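# Lower a held peg into a plate's hole

## Task

The left gripper starts out holding a peg a little above a plate, near the plate's hole. Get the peg down into that hole so it sits on the hole's bottom. If the peg is forced or wedged with too much force, the attempt ends.

## Robot and tools

Robot: two arms, left_arm and right_arm, each with six revolute joints and a two-finger gripper. Only the left arm matters here; it already grips the peg. The right arm can stay where it is, but never let the two arms collide or squeeze one another.

Frames. The scene frame has its origin at table-top height, halfway between the nominal arm bases, with +z up, +x pointing out over the table and the left arm on the +y side. The BASES line places left_arm at (-0.036, +0.247, 0) m and right_arm at (+0.028, -0.347, 0) m, both nearly unrotated. Each arm reports end_effector_position (metres) and end_effector_quat_wxyz in its own base frame. That position is the point between the finger pads, roughly 1 cm behind the tips; the fingers point along the gripper's +z axis and close along its y axis. Reported hand poses may be off by a few centimetres. Fixed cameras (cam_high, cam_low) use the scene frame; wrist cameras (cam_left_wrist, cam_right_wrist) are tied to their arm's base frame.

The 14-number row. Every command row is one flat list of 14 numbers, each in [-1, 1], always covering both arms. First come the left arm's six joints in this order: wrist roll, wrist pitch, shoulder, waist, elbow, wrist yaw; next the left opening; then the right arm's six joints in the same order and its opening. Joint numbers are offsets, not poses: they are measured from the Joint targets in effect when the action (or move) begins, never from the prior row. A value of 1.0 equals 2.224 rad for shoulder, waist and elbow, and 8.485 rad for wrist pitch, wrist yaw and wrist roll, so small wrist changes need very small numbers. Zero for a joint means hold its current target. The opening number is absolute: +1 fully open, -1 closed. To keep the peg held, repeat the left opening value already in use (see Tool commands); to leave the right gripper alone, resend its present value, since 0 is a real command.

Joint ranges (rad): waist -2.618 to 3.054, shoulder 0 to 3.142, elbow 0 to 3.142, wrist pitch -1.571 to 1.571, wrist yaw -1.571 to 1.571, wrist roll -2.094 to 2.094. An action pushing a joint more than 0.059 rad beyond its range is rejected for both arms.

execute_actions(actions, cameras): actions is a list of actions; each action is a list of 1 to 15 rows, each row lasting 1/30 s, and the final row is held until 15 steps (0.5 s) pass. An empty list returns state plus images. cameras picks images: ["all"], [] or names.

move(target, speed, blend, opening_speed, blocking, cameras): target is one 14-number row or a list of up to 15 rows; every row is an offset from the same starting Joint targets. All joints travel together, so the hand follows a curve. speed is the top joint speed in rad/s (0.01 to 12.57, default 0.5), one value or one per target. blend (rad) rounds corners between listed targets. opening_speed (at least 0.2 per second on the -1..+1 scale) ramps the fingers. blocking=false returns early while motion continues. The result adds a move: line such as done, off_target, moving, held or fault, and limits=held if steps were withheld. Moves do not avoid obstacles: a fast move or a target far beyond contact presses hard.

wait(seconds 0 to 10, cameras) lets time pass holding the last command. stop(cameras) brakes a running move. zoom_image(camera, region=[x0, y0, x1, y1]) enlarges a region up to 504x504 px of a camera's latest image (images are 672x504). read_manual gives licence texts only. finished_scene(scene) ends scene 1 or 2 irrevocably.

Reading results. Joint positions and Joint velocities list each arm in the joint order above, then the gripper opening in metres (0.093 fully open) and its rate. Joint targets are what the next offsets count from. grip_measured is the gripper motor on the -1..+1 scale; pads meet near -0.94 and each millimetre of object width adds about 0.0208. Joint torques follow joint order, include arm weight, and joints 3 to 5 wrap at ±28 N m. joint sent to its limit means a joint hit its end; joint command not followed means the clearance check altered targets. Step readings list joint angles at some control steps. MOTOR HOT appears at 75 °C; an over-temperature fault at 90 °C folds that arm and ends its use.

Approach. Check cameras and zoom to judge peg-to-hole offset, then align above the hole with small joint offsets, and descend slowly with low speed. Stop pushing once the peg seats: if an arm presses against something, command its targets back past its measured positions. Do not open the gripper mid-motion, drop the peg, knock anything off the table, or slam into the plate. Before finishing, make sure the peg rests at the bottom on its own.

Each tool is called after "Call:" in YAML: its name, and indented under it one key for each argument.

## Session

Call:
execute_actions:
  actions: []

Scene clock: 0.00 s.
left_arm: end_effector_position=(+0.2800, -0.1607, +0.1327) grip_measured=-0.291 end_effector_quat_wxyz=(+0.019, +0.861, +0.508, +0.003) | right_arm: end_effector_position=(+0.3754, +0.0000, +0.4021) grip_measured=+1.000 end_effector_quat_wxyz=(+0.707, +0.000, +0.707, +0.000)
Joint names: [wrist roll, wrist pitch, shoulder, waist, elbow, wrist yaw]
Joint positions: left_arm=[1.56 -1.298 1.73 -0.515 1.493 0.013 0.031] | right_arm=[0 0 1.047 0 1.047 0 0.093]
Joint velocities: left_arm=[-0.051 -0.081 0.002 -0.012 0.017 -0.095 0.008] | right_arm=[within noise]
Joint torques (N m): no reading
Motor temperatures (°C): left_arm=[29 35 36 28 36 31 31] | right_arm=[29 33 34 29 38 33 31]
Heat: left arm: 36 °C; right arm: 38 °C.
Joint targets: left_arm=[1.560 -1.296 1.710 -0.515 1.510 0.016] | right_arm=[0.000 0.011 1.042 0.000 1.062 0.000]
Tool commands: left_gripper/opening=-0.921165 right_gripper/opening=+1.0

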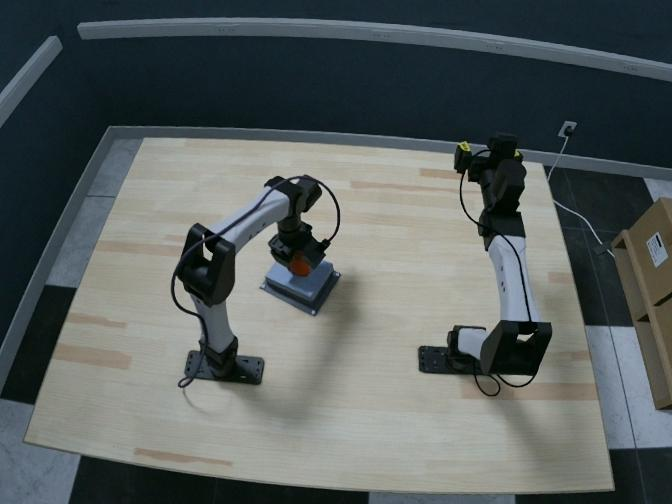

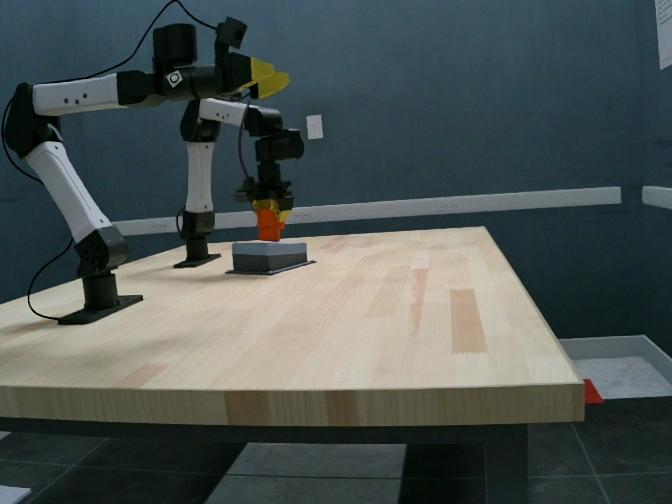

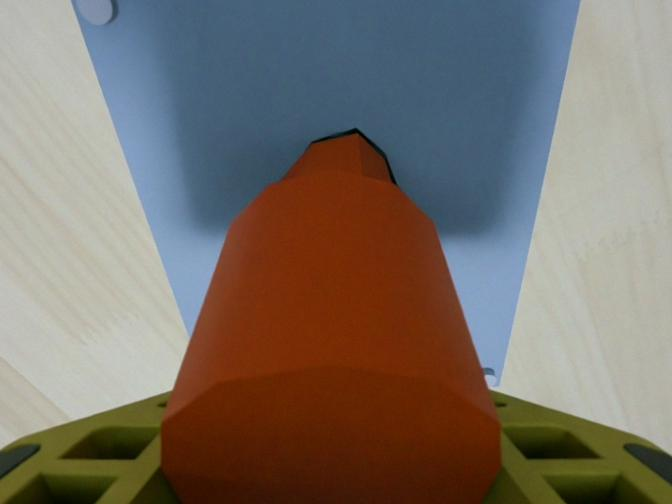

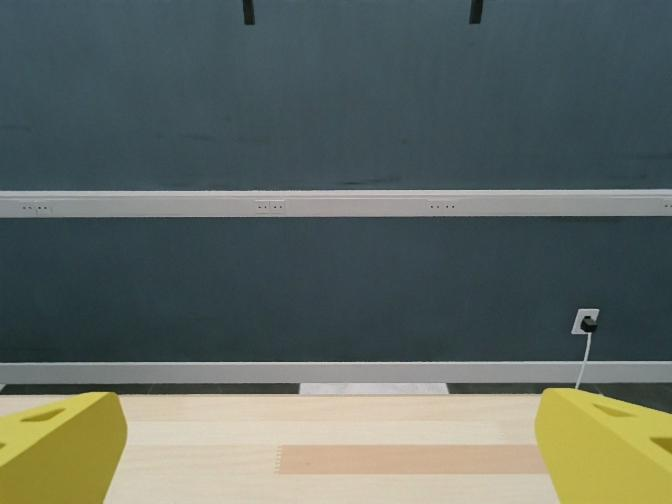

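Call:
zoom_image:
  camera: "cam_left_wrist"
  region: [240, 80, 460, 245]

Call:
zoom_image:
  camera: "cam_low"
  region: [200, 160, 340, 290]

Call:
zoom_image:
  camera: "cam_high"
  region: [240, 170, 370, 330]

Scaled by 2.291 from the camera's 672x504 image, which has a finer 960x720 frame.

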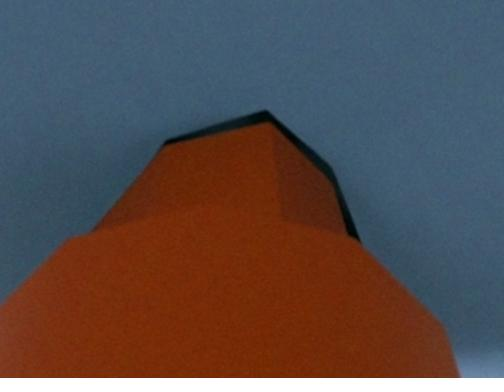

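Scaled by 3.600 from the camera's 672x504 image, which has a finer 960x720 frame.

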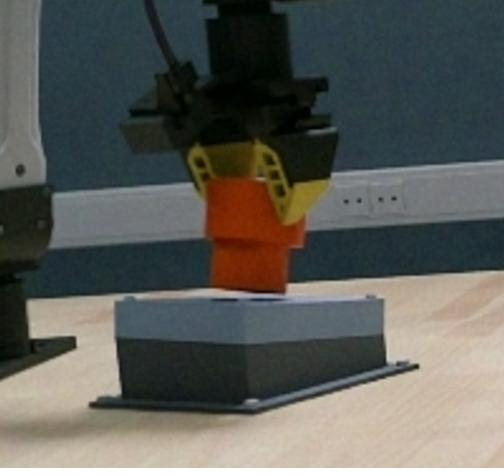

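Scaled by 3.150 from the camera's 672x504 image, which has a finer 960x720 frame.

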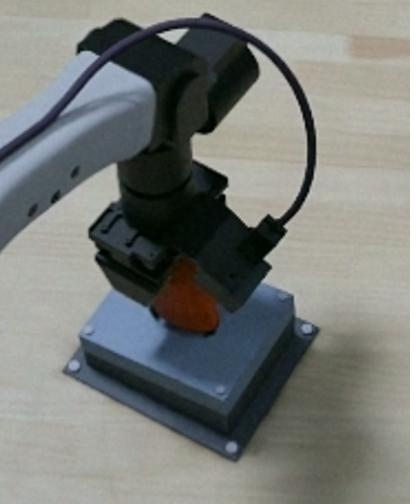

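Call:
zoom_image:
  camera: "cam_low"
  region: [230, 185, 320, 250]

Call:
zoom_image:
  camera: "cam_left_wrist"
  region: [84, 0, 588, 504]

Call:
zoom_image:
  camera: "cam_high"
  region: [270, 235, 340, 295]

Scaled by 5.600 from the camera's 672x504 image, which has a finer 960x720 frame.

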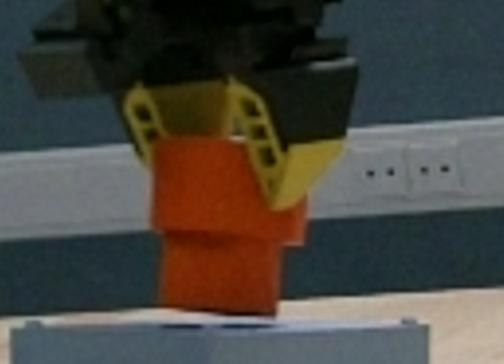

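Scaled by 1.000.

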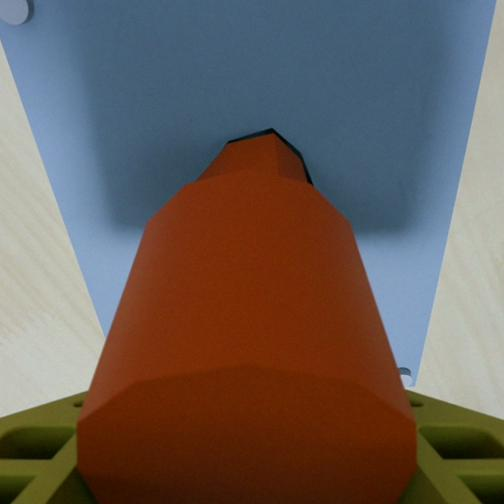

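Scaled by 7.200 from the camera's 672x504 image, which has a finer 960x720 frame.

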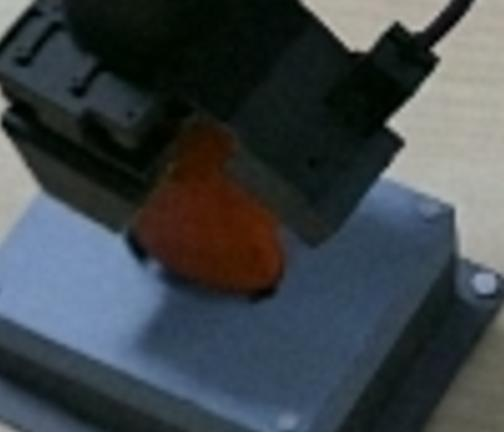

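Call:
zoom_image:
  camera: "cam_left_wrist"
  region: [0, 360, 220, 504]

Call:
zoom_image:
  camera: "cam_right_wrist"
  region: [0, 360, 220, 504]

Scaled by 2.291 from the camera's 672x504 image, which has a finer 960x720 frame.

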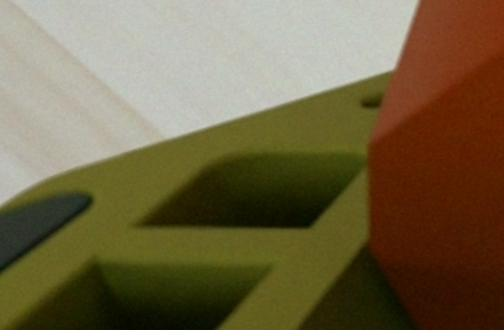

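Scaled by 2.291 from the camera's 672x504 image, which has a finer 960x720 frame.

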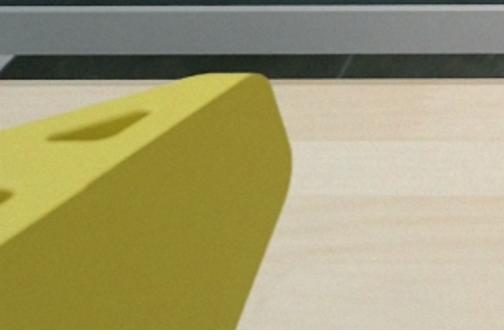

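Call:
zoom_image:
  camera: "cam_left_wrist"
  region: [220, 110, 450, 260]

Call:
zoom_image:
  camera: "cam_left_wrist"
  region: [140, 340, 340, 504]

Call:
zoom_image:
  camera: "cam_left_wrist"
  region: [320, 340, 520, 504]

Scaled by 2.191 from the camera's 672x504 image, which has a finer 960x720 frame.

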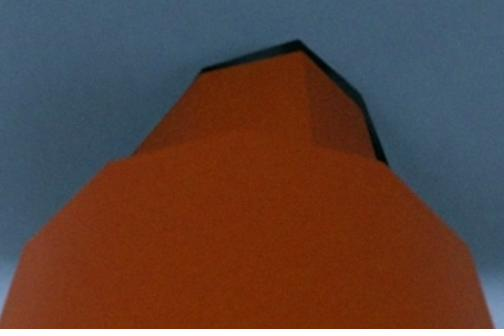

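Scaled by 2.520 from the camera's 672x504 image, which has a finer 960x720 frame.

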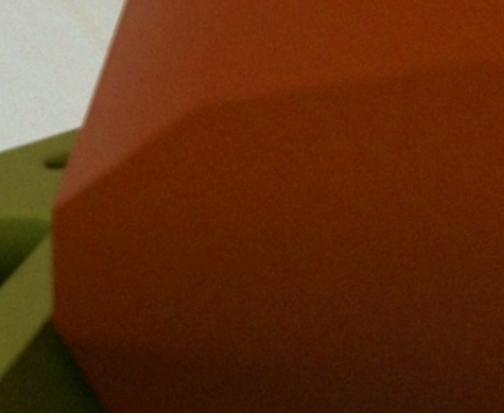

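Scaled by 2.520 from the camera's 672x504 image, which has a finer 960x720 frame.

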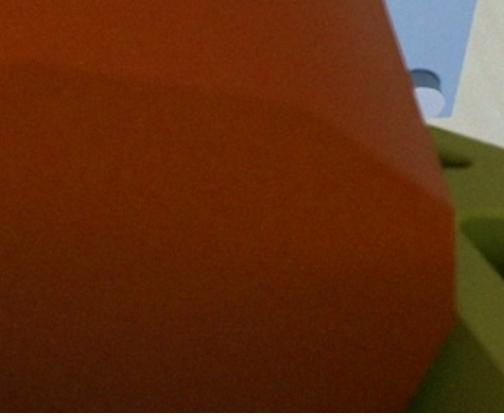

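Call:
move:
  target:
    - [0, -0.00566, 0.0006, 0, 0.02217, 0, -0.921165, 0, 0, 0, 0, 0, 0, 1.0]
    - [-0.01803, -0.01426, 0.02743, -0.0679, 0.0499, -0.02675, -0.921165, 0, 0, 0, 0, 0, 0, 1.0]
  speed: 0.25
  cameras: ["all"]

Scene clock: 154.47 s.
left_arm: end_effector_position=(+0.2731, -0.1723, +0.1498) grip_measured=-0.217 end_effector_quat_wxyz=(-0.037, +0.858, +0.505, +0.089) | right_arm: end_effector_position=(+0.3754, +0.0000, +0.4021) grip_measured=+1.000 end_effector_quat_wxyz=(+0.707, +0.000, +0.707, +0.000)
Joint names: [wrist roll, wrist pitch, shoulder, waist, elbow, wrist yaw]
Joint positions: left_arm=[1.415 -1.399 1.762 -0.663 1.587 -0.193 0.035] | right_arm=[0 0 1.047 0 1.047 0 0.093]
Joint torques (N m): left_arm=[0.09 0.15 -6.37 -0.62 8.79 -0.23] | right_arm=[-0.02 2.32 -3.18 -0.23 10.22 -0.02]
Motor temperatures (°C): left_arm=[29 33 54 28 44 31 34] | right_arm=[29 51 35 29 51 33 31]
Heat: left arm: 54 °C; right arm: 51 °C.
Joint targets: left_arm=[1.407 -1.417 1.771 -0.665 1.621 -0.211] | right_arm=[0.000 0.011 1.042 0.000 1.062 0.000]
move: done
camera_calibration:
cam_left_wrist: T_world_to_cam=[[-0.87407, 0.485514, -0.0166406, 0.324715], [0.37901, 0.702959, 0.601831, -0.0363738], [0.303895, 0.519736, -0.79845, 0.212762], [0, 0, 0, 1]] pos_world=[0.232952, -0.242664, 0.197174]

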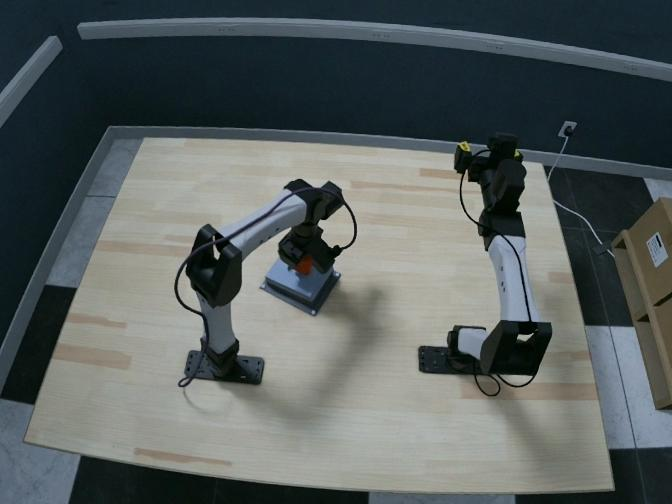

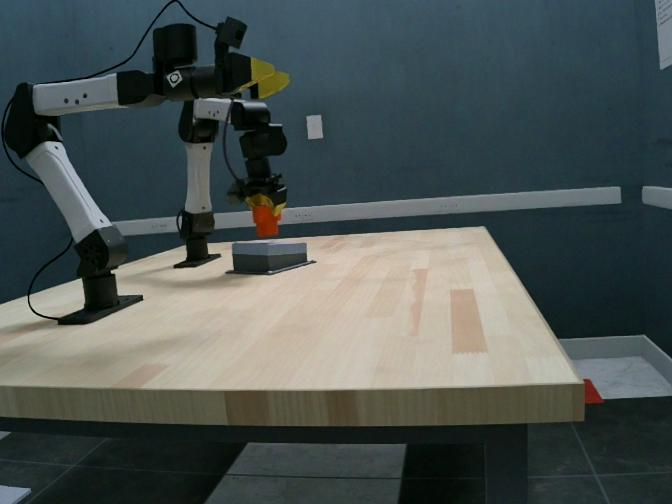

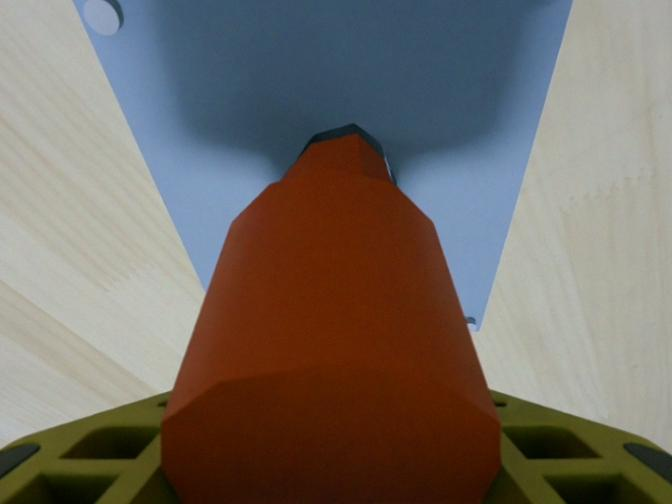

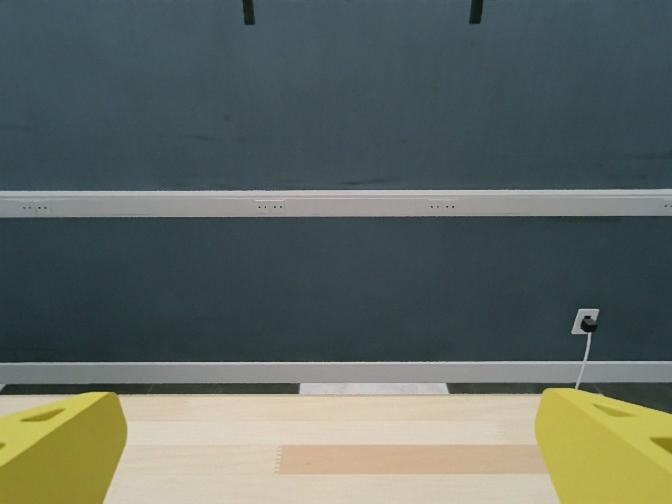

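Call:
zoom_image:
  camera: "cam_left_wrist"
  region: [220, 100, 450, 250]

Call:
zoom_image:
  camera: "cam_low"
  region: [225, 185, 325, 280]

Call:
zoom_image:
  camera: "cam_high"
  region: [250, 220, 350, 320]

Scaled by 2.191 from the camera's 672x504 image, which has a finer 960x720 frame.

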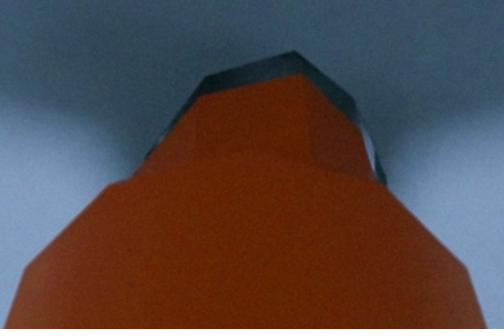

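Scaled by 5.040 from the camera's 672x504 image, which has a finer 960x720 frame.

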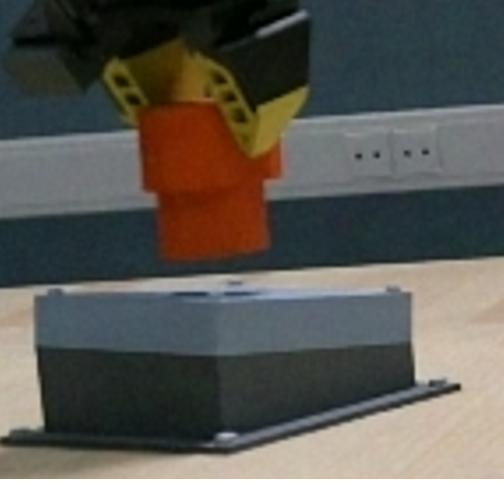

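Scaled by 5.040 from the camera's 672x504 image, which has a finer 960x720 frame.

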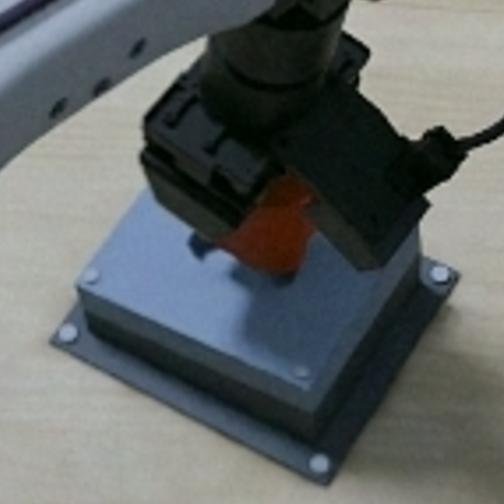

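Call:
zoom_image:
  camera: "cam_low"
  region: [225, 235, 275, 280]

Call:
zoom_image:
  camera: "cam_low"
  region: [270, 235, 320, 280]

Call:
zoom_image:
  camera: "cam_low"
  region: [245, 200, 290, 245]

Scaled by 10.080 from the camera's 672x504 image, which has a finer 960x720 frame.

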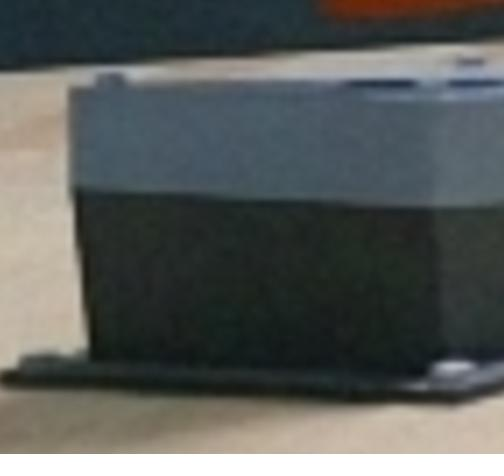

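Scaled by 10.080 from the camera's 672x504 image, which has a finer 960x720 frame.

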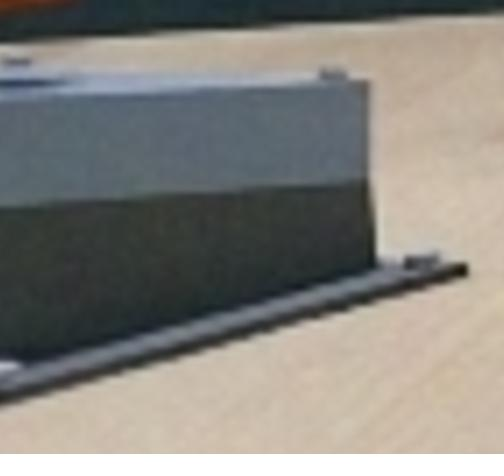

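Scaled by 11.200 from the camera's 672x504 image, which has a finer 960x720 frame.

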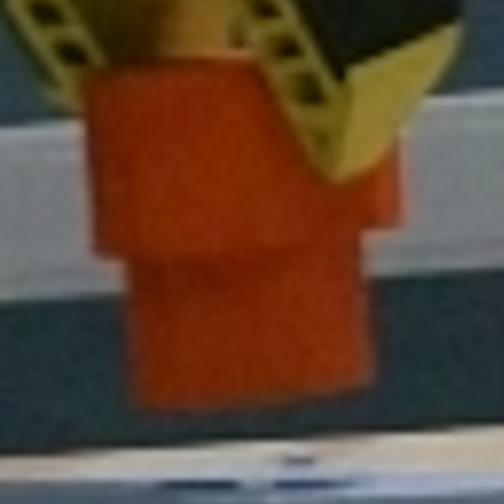

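Call:
zoom_image:
  camera: "cam_left_wrist"
  region: [270, 110, 350, 190]

Call:
zoom_image:
  camera: "cam_left_wrist"
  region: [340, 110, 420, 190]

Scaled by 6.300 from the camera's 672x504 image, which has a finer 960x720 frame.

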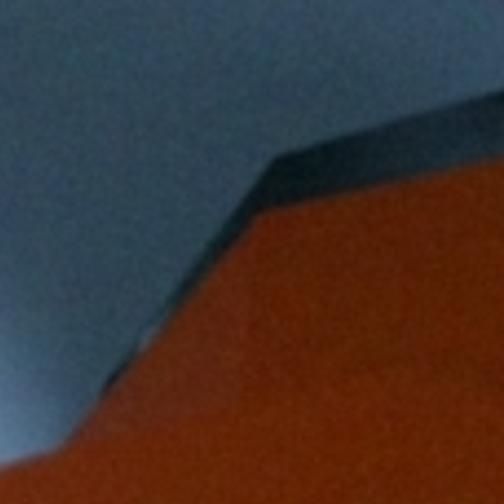

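Scaled by 6.300 from the camera's 672x504 image, which has a finer 960x720 frame.

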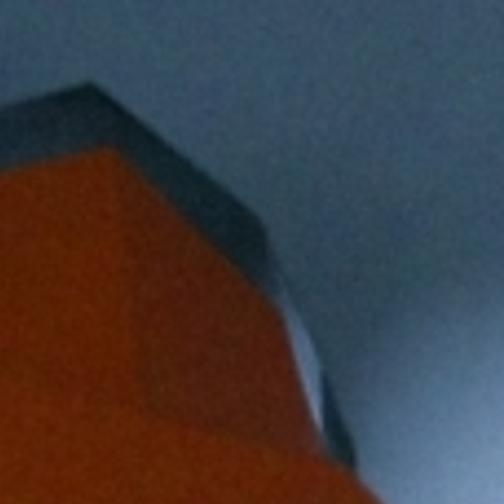

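Call:
zoom_image:
  camera: "cam_left_wrist"
  region: [150, 200, 330, 430]

Call:
zoom_image:
  camera: "cam_left_wrist"
  region: [330, 200, 510, 430]

Scaled by 2.191 from the camera's 672x504 image, which has a finer 960x720 frame.

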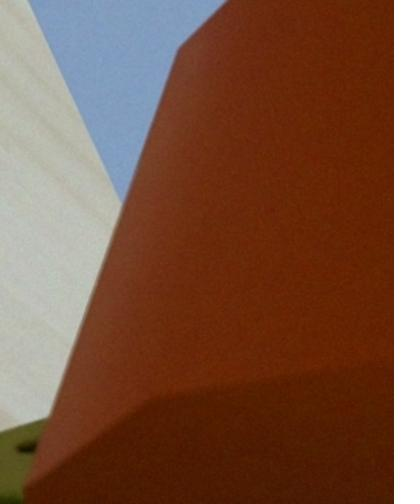

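Scaled by 2.191 from the camera's 672x504 image, which has a finer 960x720 frame.

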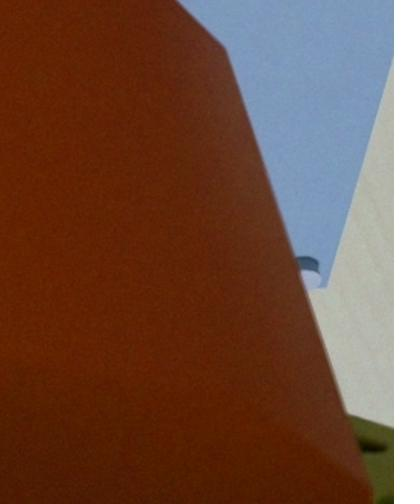

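Call:
zoom_image:
  camera: "cam_left_wrist"
  region: [60, 0, 210, 150]

Call:
zoom_image:
  camera: "cam_left_wrist"
  region: [120, 150, 270, 300]

Call:
zoom_image:
  camera: "cam_left_wrist"
  region: [460, 0, 610, 150]

Call:
zoom_image:
  camera: "cam_left_wrist"
  region: [420, 190, 570, 340]

Scaled by 3.360 from the camera's 672x504 image, which has a finer 960x720 frame.

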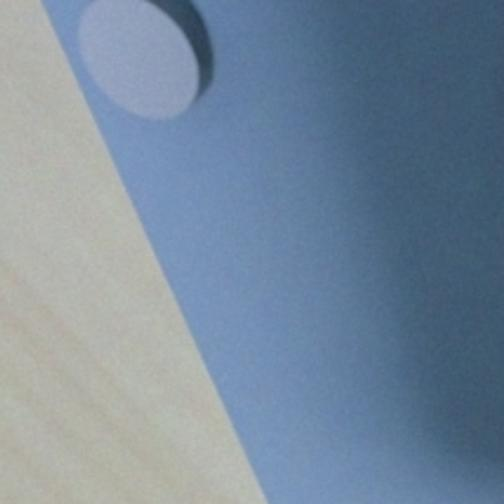

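Scaled by 3.360 from the camera's 672x504 image, which has a finer 960x720 frame.

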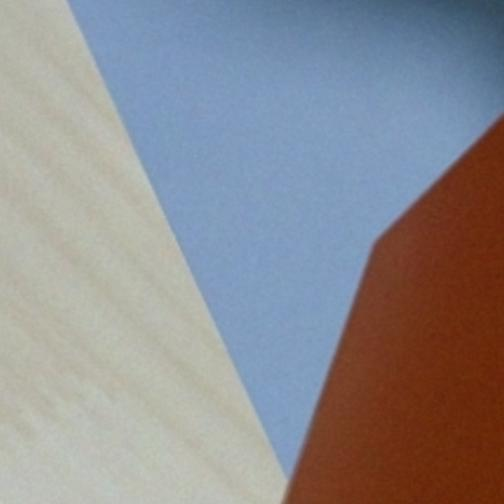

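Scaled by 3.360 from the camera's 672x504 image, which has a finer 960x720 frame.

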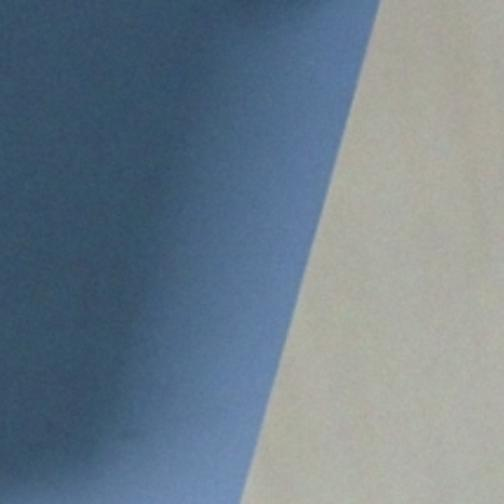

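Scaled by 3.360 from the camera's 672x504 image, which has a finer 960x720 frame.

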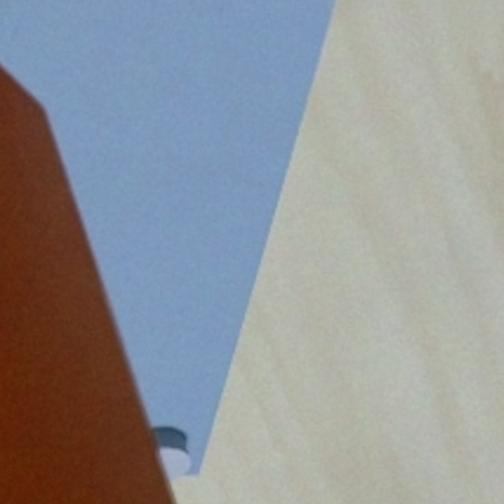

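Call:
move:
  target: [0.00801, -0.0152, 0.00585, 0.05486, 0.0706, 0.01756, -0.921165, 0, 0, 0, 0, 0, 0, 1.0]
  speed: 0.25
  cameras: ["cam_low", "cam_left_wrist", "cam_high"]

Scene clock: 242.93 s.
left_arm: end_effector_position=(+0.2830, -0.1572, +0.1835) grip_measured=-0.217 end_effector_quat_wxyz=(-0.010, +0.844, +0.535, +0.037) | right_arm: end_effector_position=(+0.3754, +0.0000, +0.4021) grip_measured=+1.000 end_effector_quat_wxyz=(+0.707, +0.000, +0.707, +0.000)
Joint names: [wrist roll, wrist pitch, shoulder, waist, elbow, wrist yaw]
Joint positions: left_arm=[1.465 -1.528 1.774 -0.546 1.747 -0.075 0.035] | right_arm=[0 0 1.047 0 1.047 0 0.093]
Joint torques (N m): left_arm=[0.26 0.19 -6.42 -0.39 8.49 0.18] | right_arm=[-0.03 2.35 -3 -0.34 10.11 0.07]
Motor temperatures (°C): left_arm=[29 32 47 28 47 31 34] | right_arm=[28 55 35 29 53 32 31]
Heat: left arm: 47 °C; right arm: 55 °C.
Joint targets: left_arm=[1.475 -1.546 1.784 -0.544 1.779 -0.062] | right_arm=[0.000 0.011 1.042 0.000 1.062 0.000]
move: done
camera_calibration:
cam_left_wrist: T_world_to_cam=[[-0.905006, 0.425204, -0.0128239, 0.325262], [0.361357, 0.784321, 0.504244, -0.0354119], [0.224465, 0.45171, -0.863466, 0.252581], [0, 0, 0, 1]] pos_world=[0.250465, -0.224622, 0.240122]
Images, in order (width x height): cam_high 672x504, cam_low 672x504, cam_left_wrist 672x504.

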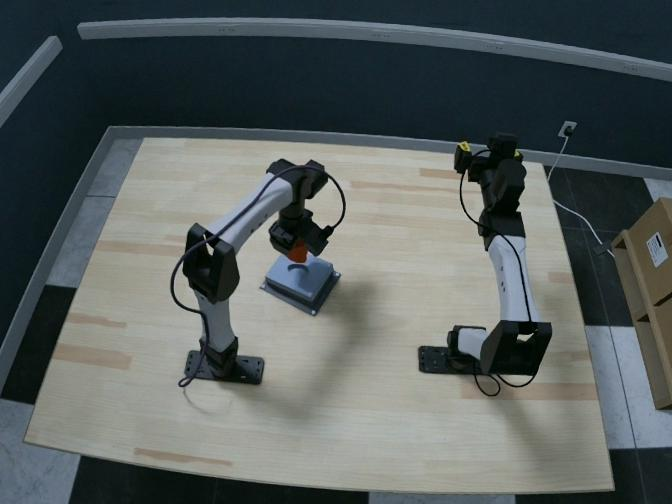

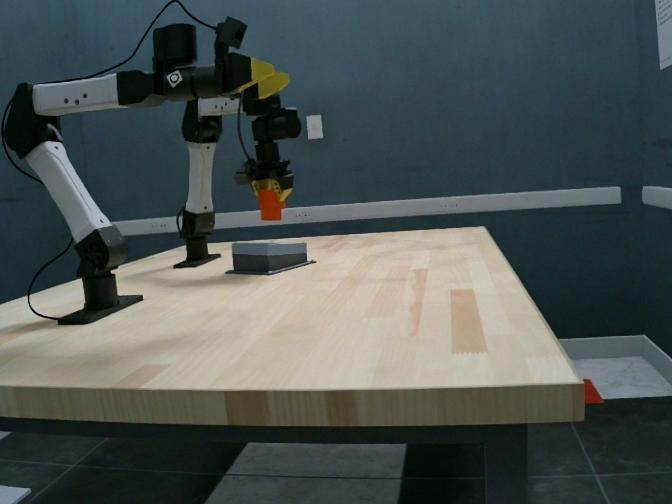

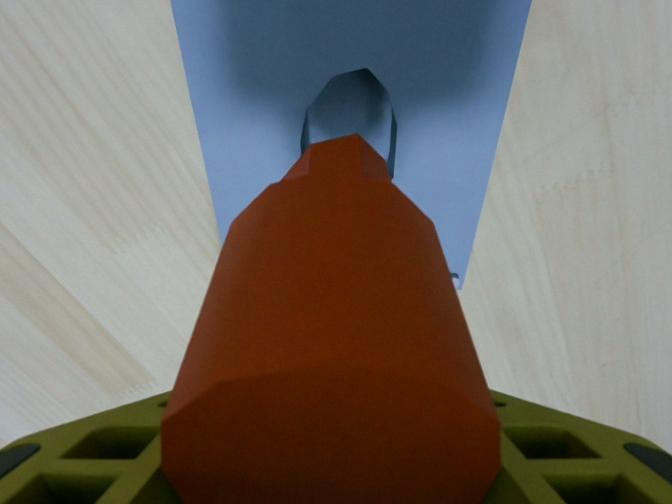

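Call:
zoom_image:
  camera: "cam_left_wrist"
  region: [160, 0, 260, 100]

Call:
zoom_image:
  camera: "cam_left_wrist"
  region: [160, 140, 260, 240]

Call:
zoom_image:
  camera: "cam_left_wrist"
  region: [450, 0, 550, 100]

Call:
zoom_image:
  camera: "cam_left_wrist"
  region: [410, 200, 510, 300]

Call:
zoom_image:
  camera: "cam_left_wrist"
  region: [270, 50, 420, 200]

Call:
zoom_image:
  camera: "cam_low"
  region: [225, 175, 325, 280]

Call:
zoom_image:
  camera: "cam_high"
  region: [250, 220, 350, 320]

Scaled by 5.040 from the camera's 672x504 image, which has a finer 960x720 frame.

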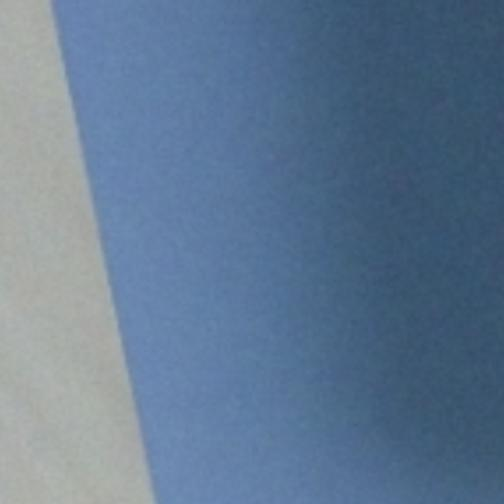

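Scaled by 5.040 from the camera's 672x504 image, which has a finer 960x720 frame.

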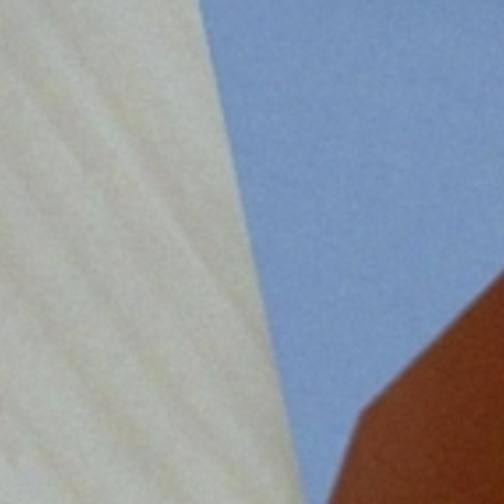

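Scaled by 5.040 from the camera's 672x504 image, which has a finer 960x720 frame.

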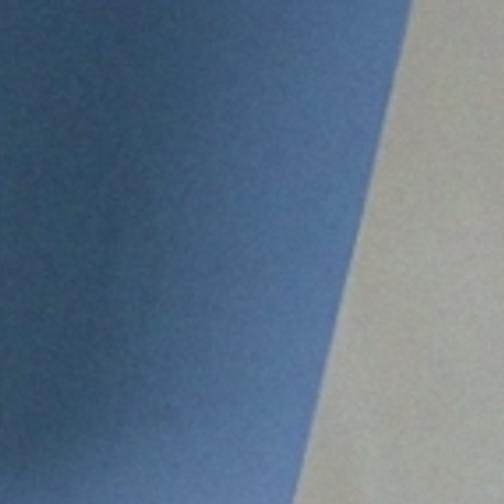

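Scaled by 5.040 from the camera's 672x504 image, which has a finer 960x720 frame.

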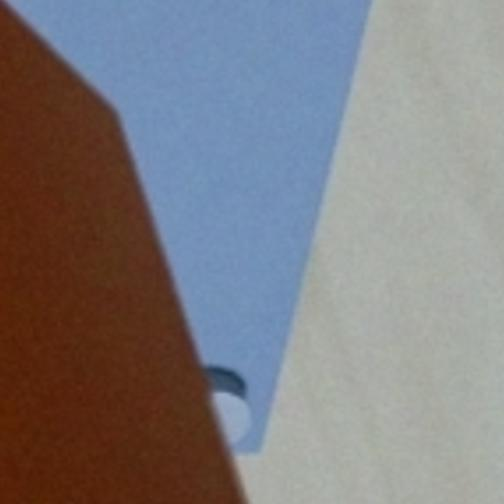

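Scaled by 3.360 from the camera's 672x504 image, which has a finer 960x720 frame.

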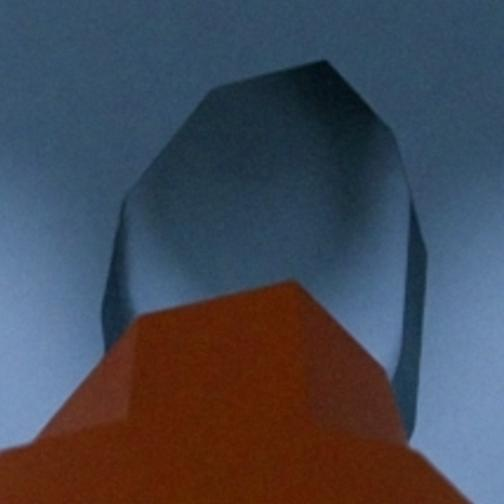

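Scaled by 4.800 from the camera's 672x504 image, which has a finer 960x720 frame.

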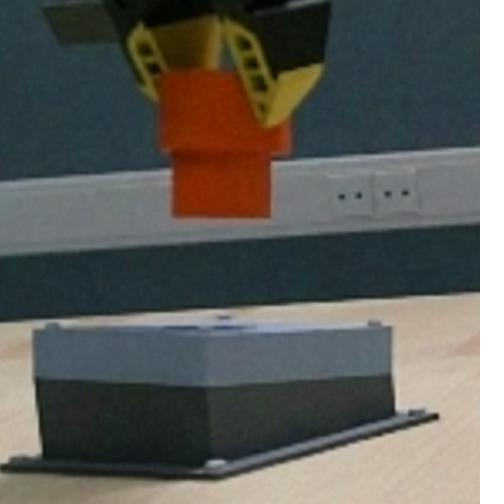

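Scaled by 5.040 from the camera's 672x504 image, which has a finer 960x720 frame.

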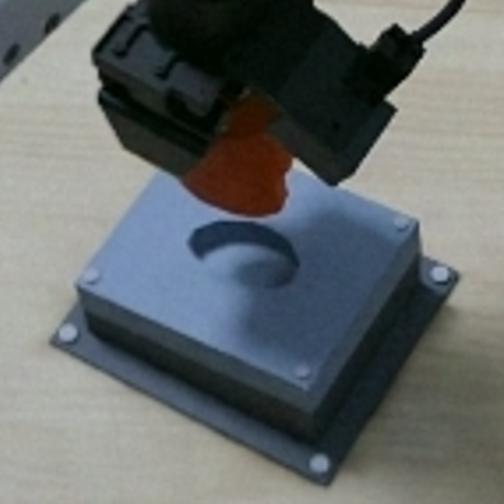

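Call:
move:
  target: [-0.00495, 0.02157, -0.02406, -0.01349, -0.09442, 0, -0.921165, 0, 0, 0, 0, 0, 0, 1.0]
  speed: 0.2
  cameras: ["cam_low", "cam_left_wrist"]

Scene clock: 300.63 s.
left_arm: end_effector_position=(+0.2776, -0.1624, +0.1383) grip_measured=-0.217 end_effector_quat_wxyz=(-0.023, +0.843, +0.536, +0.030) | right_arm: end_effector_position=(+0.3754, +0.0000, +0.4021) grip_measured=+1.000 end_effector_quat_wxyz=(+0.707, +0.000, +0.707, +0.000)
Joint names: [wrist roll, wrist pitch, shoulder, waist, elbow, wrist yaw]
Joint positions: left_arm=[1.44 -1.38 1.774 -0.568 1.566 -0.075 0.035] | right_arm=[0 0 1.047 0 1.047 0 0.093]
Joint torques (N m): left_arm=[0.04 0.48 -10.93 -0.95 6.08 0.2] | right_arm=[0.04 2.29 -3.19 0.01 10.17 0.06]
Motor temperatures (°C): left_arm=[29 31 47 28 51 30 35] | right_arm=[28 57 35 29 54 32 31]
Heat: left arm: 51 °C; right arm: 57 °C.
Joint targets: left_arm=[1.433 -1.363 1.730 -0.573 1.569 -0.062] | right_arm=[0.000 0.011 1.042 0.000 1.062 0.000]
move: off_target (left_arm); left_arm: the shoulder is farthest, 0.043 rad from its target
camera_calibration:
cam_left_wrist: T_world_to_cam=[[-0.906219, 0.422459, 0.0171825, 0.317687], [0.372146, 0.777686, 0.506667, -0.0109609], [0.200683, 0.465546, -0.86197, 0.225742], [0, 0, 0, 1]] pos_world=[0.246671, -0.230779, 0.194678]
Images, in order (width x height): cam_low 672x504, cam_left_wrist 672x504.

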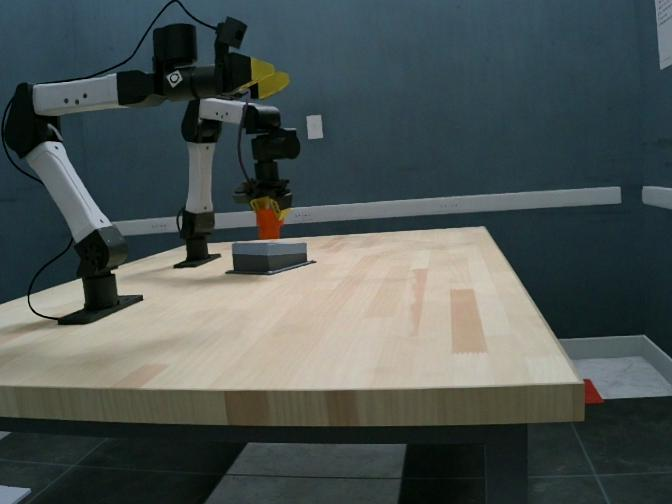

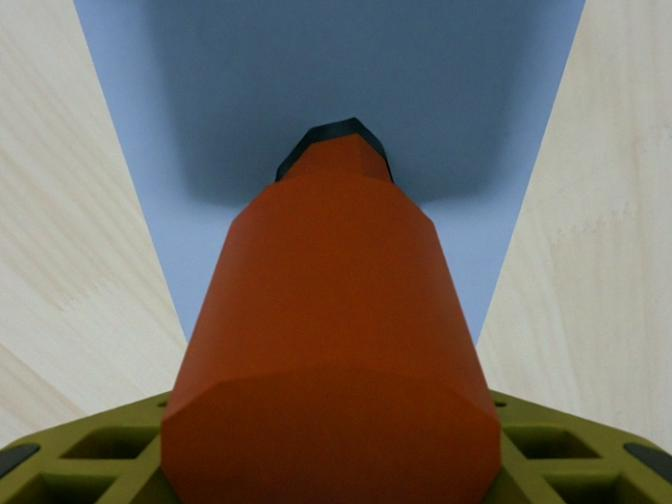

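Call:
zoom_image:
  camera: "cam_left_wrist"
  region: [260, 100, 340, 180]

Call:
zoom_image:
  camera: "cam_left_wrist"
  region: [340, 100, 420, 180]

Call:
zoom_image:
  camera: "cam_low"
  region: [230, 195, 310, 275]

Scaled by 6.300 from the camera's 672x504 image, which has a finer 960x720 frame.

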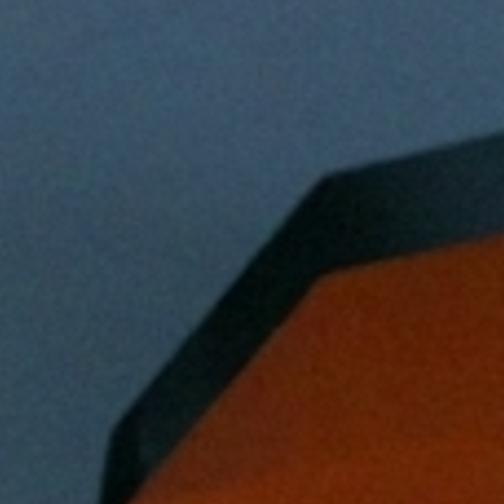

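Scaled by 6.300 from the camera's 672x504 image, which has a finer 960x720 frame.

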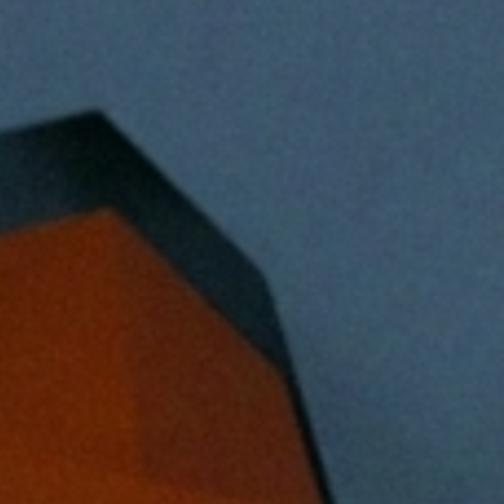

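Scaled by 6.300 from the camera's 672x504 image, which has a finer 960x720 frame.

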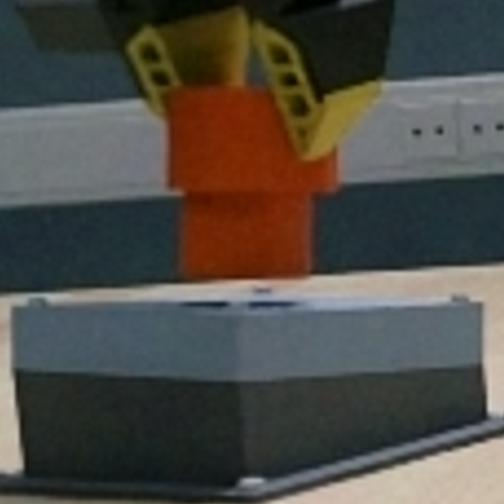

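Call:
move:
  target: [0, 0, -0.01574, 0, 0, 0, -0.921165, 0, 0, 0, 0, 0, 0, 1.0]
  speed: 0.1
  cameras: []

Scene clock: 324.87 s.
left_arm: end_effector_position=(+0.2770, -0.1620, +0.1480) grip_measured=-0.217 end_effector_quat_wxyz=(-0.008, +0.843, +0.537, +0.037) | right_arm: end_effector_position=(+0.3754, +0.0000, +0.4021) grip_measured=+1.000 end_effector_quat_wxyz=(+0.707, +0.000, +0.707, +0.000)
Joint names: [wrist roll, wrist pitch, shoulder, waist, elbow, wrist yaw]
Joint positions: left_arm=[1.44 -1.378 1.742 -0.568 1.566 -0.075 0.035] | right_arm=[0 0 1.047 0 1.047 0 0.093]
Joint torques (N m): left_arm=[0.08 0.56 -10.85 -1.06 6 0.15] | right_arm=[-0.04 2.31 -3.11 -0.12 10.06 0.04]
Motor temperatures (°C): left_arm=[29 31 53 28 48 30 35] | right_arm=[28 58 35 29 55 32 31]
Heat: left arm: 53 °C; right arm: 58 °C.
Joint targets: left_arm=[1.433 -1.363 1.695 -0.573 1.569 -0.062] | right_arm=[0.000 0.011 1.042 0.000 1.062 0.000]
move: off_target (left_arm); left_arm: the shoulder is farthest, 0.047 rad from its target
No camera images: "cameras" was empty.

Call:
move:
  target: [0, 0.0070, -0.00135, -0.00157, -0.0295, 0, -0.921165, 0, -0.1414, 0, 0, 0, 0, 1.0]
  speed: 0.5
  cameras: ["cam_low", "cam_left_wrist"]

Call:
zoom_image:
  camera: "cam_left_wrist"
  region: [260, 100, 340, 180]

Call:
zoom_image:
  camera: "cam_left_wrist"
  region: [340, 100, 420, 180]

Call:
zoom_image:
  camera: "cam_low"
  region: [235, 205, 305, 275]

Scene clock: 345.50 s.
left_arm: end_effector_position=(+0.2757, -0.1619, +0.1317) grip_measured=-0.217 end_effector_quat_wxyz=(-0.011, +0.844, +0.536, +0.036) | right_arm: end_effector_position=(+0.2246, +0.0000, +0.1777) grip_measured=+1.000 end_effector_quat_wxyz=(+0.193, +0.000, +0.981, +0.000)
Joint names: [wrist roll, wrist pitch, shoulder, waist, elbow, wrist yaw]
Joint positions: left_arm=[1.44 -1.321 1.742 -0.57 1.502 -0.075 0.035] | right_arm=[0 -1.183 1.047 0 1.047 0 0.093]
Joint torques (N m): left_arm=[0.01 0.57 -11.03 -1.05 6.06 0.18] | right_arm=[0.03 1.11 -2.19 -0.32 9.2 -0.01]
Motor temperatures (°C): left_arm=[29 31 61 28 47 30 35] | right_arm=[28 58 35 29 55 32 31]
Heat: left arm: 61 °C; right arm: 58 °C.
Joint targets: left_arm=[1.433 -1.303 1.692 -0.577 1.503 -0.062] | right_arm=[0.000 -1.188 1.042 0.000 1.062 0.000]
move: off_target (left_arm); left_arm: the shoulder is farthest, 0.050 rad from its target
camera_calibration:
cam_left_wrist: T_world_to_cam=[[-0.905502, 0.424256, -0.00856637, 0.319333], [0.362584, 0.784046, 0.50379, -0.00323887], [0.220452, 0.453076, -0.863784, 0.21296], [0, 0, 0, 1]] pos_world=[0.243384, -0.229427, 0.188319]
Images, in order (width x height): cam_low 672x504, cam_left_wrist 672x504.

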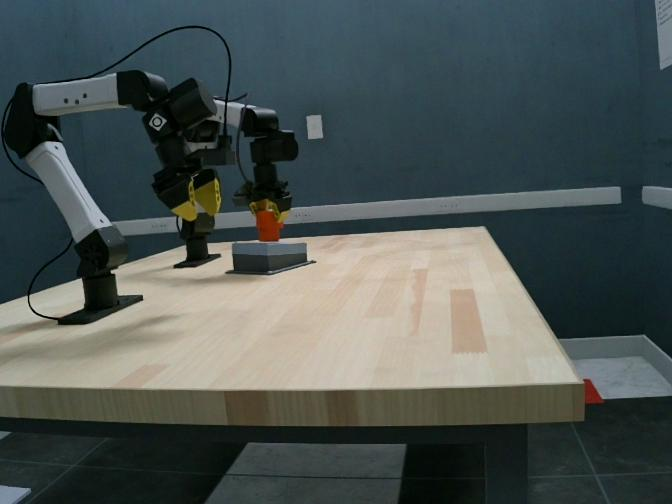

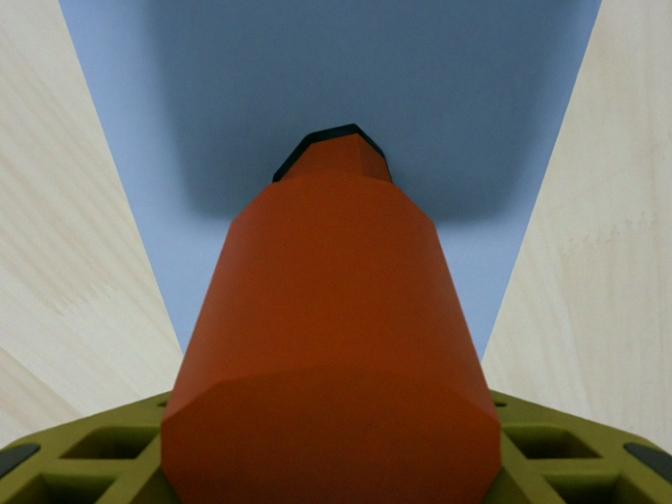

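Scaled by 6.300 from the camera's 672x504 image, which has a finer 960x720 frame.

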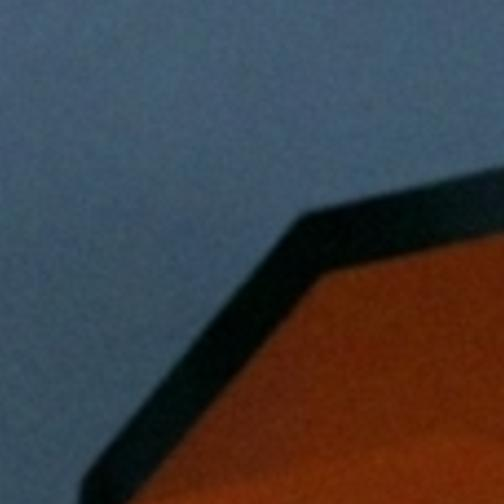

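Scaled by 6.300 from the camera's 672x504 image, which has a finer 960x720 frame.

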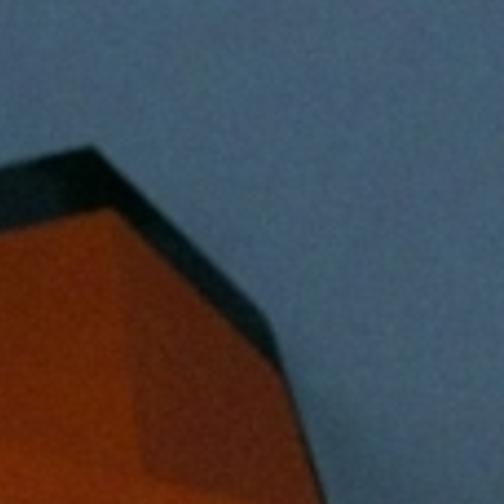

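Scaled by 7.200 from the camera's 672x504 image, which has a finer 960x720 frame.

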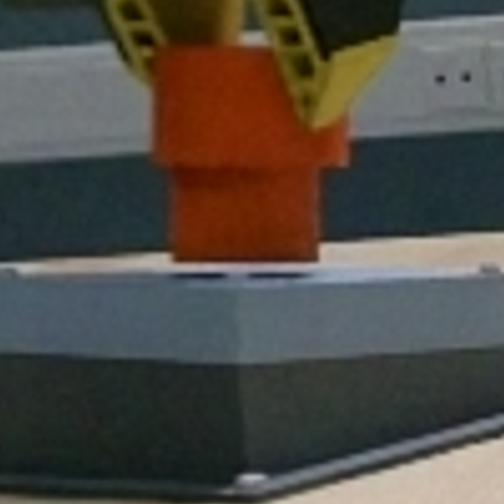

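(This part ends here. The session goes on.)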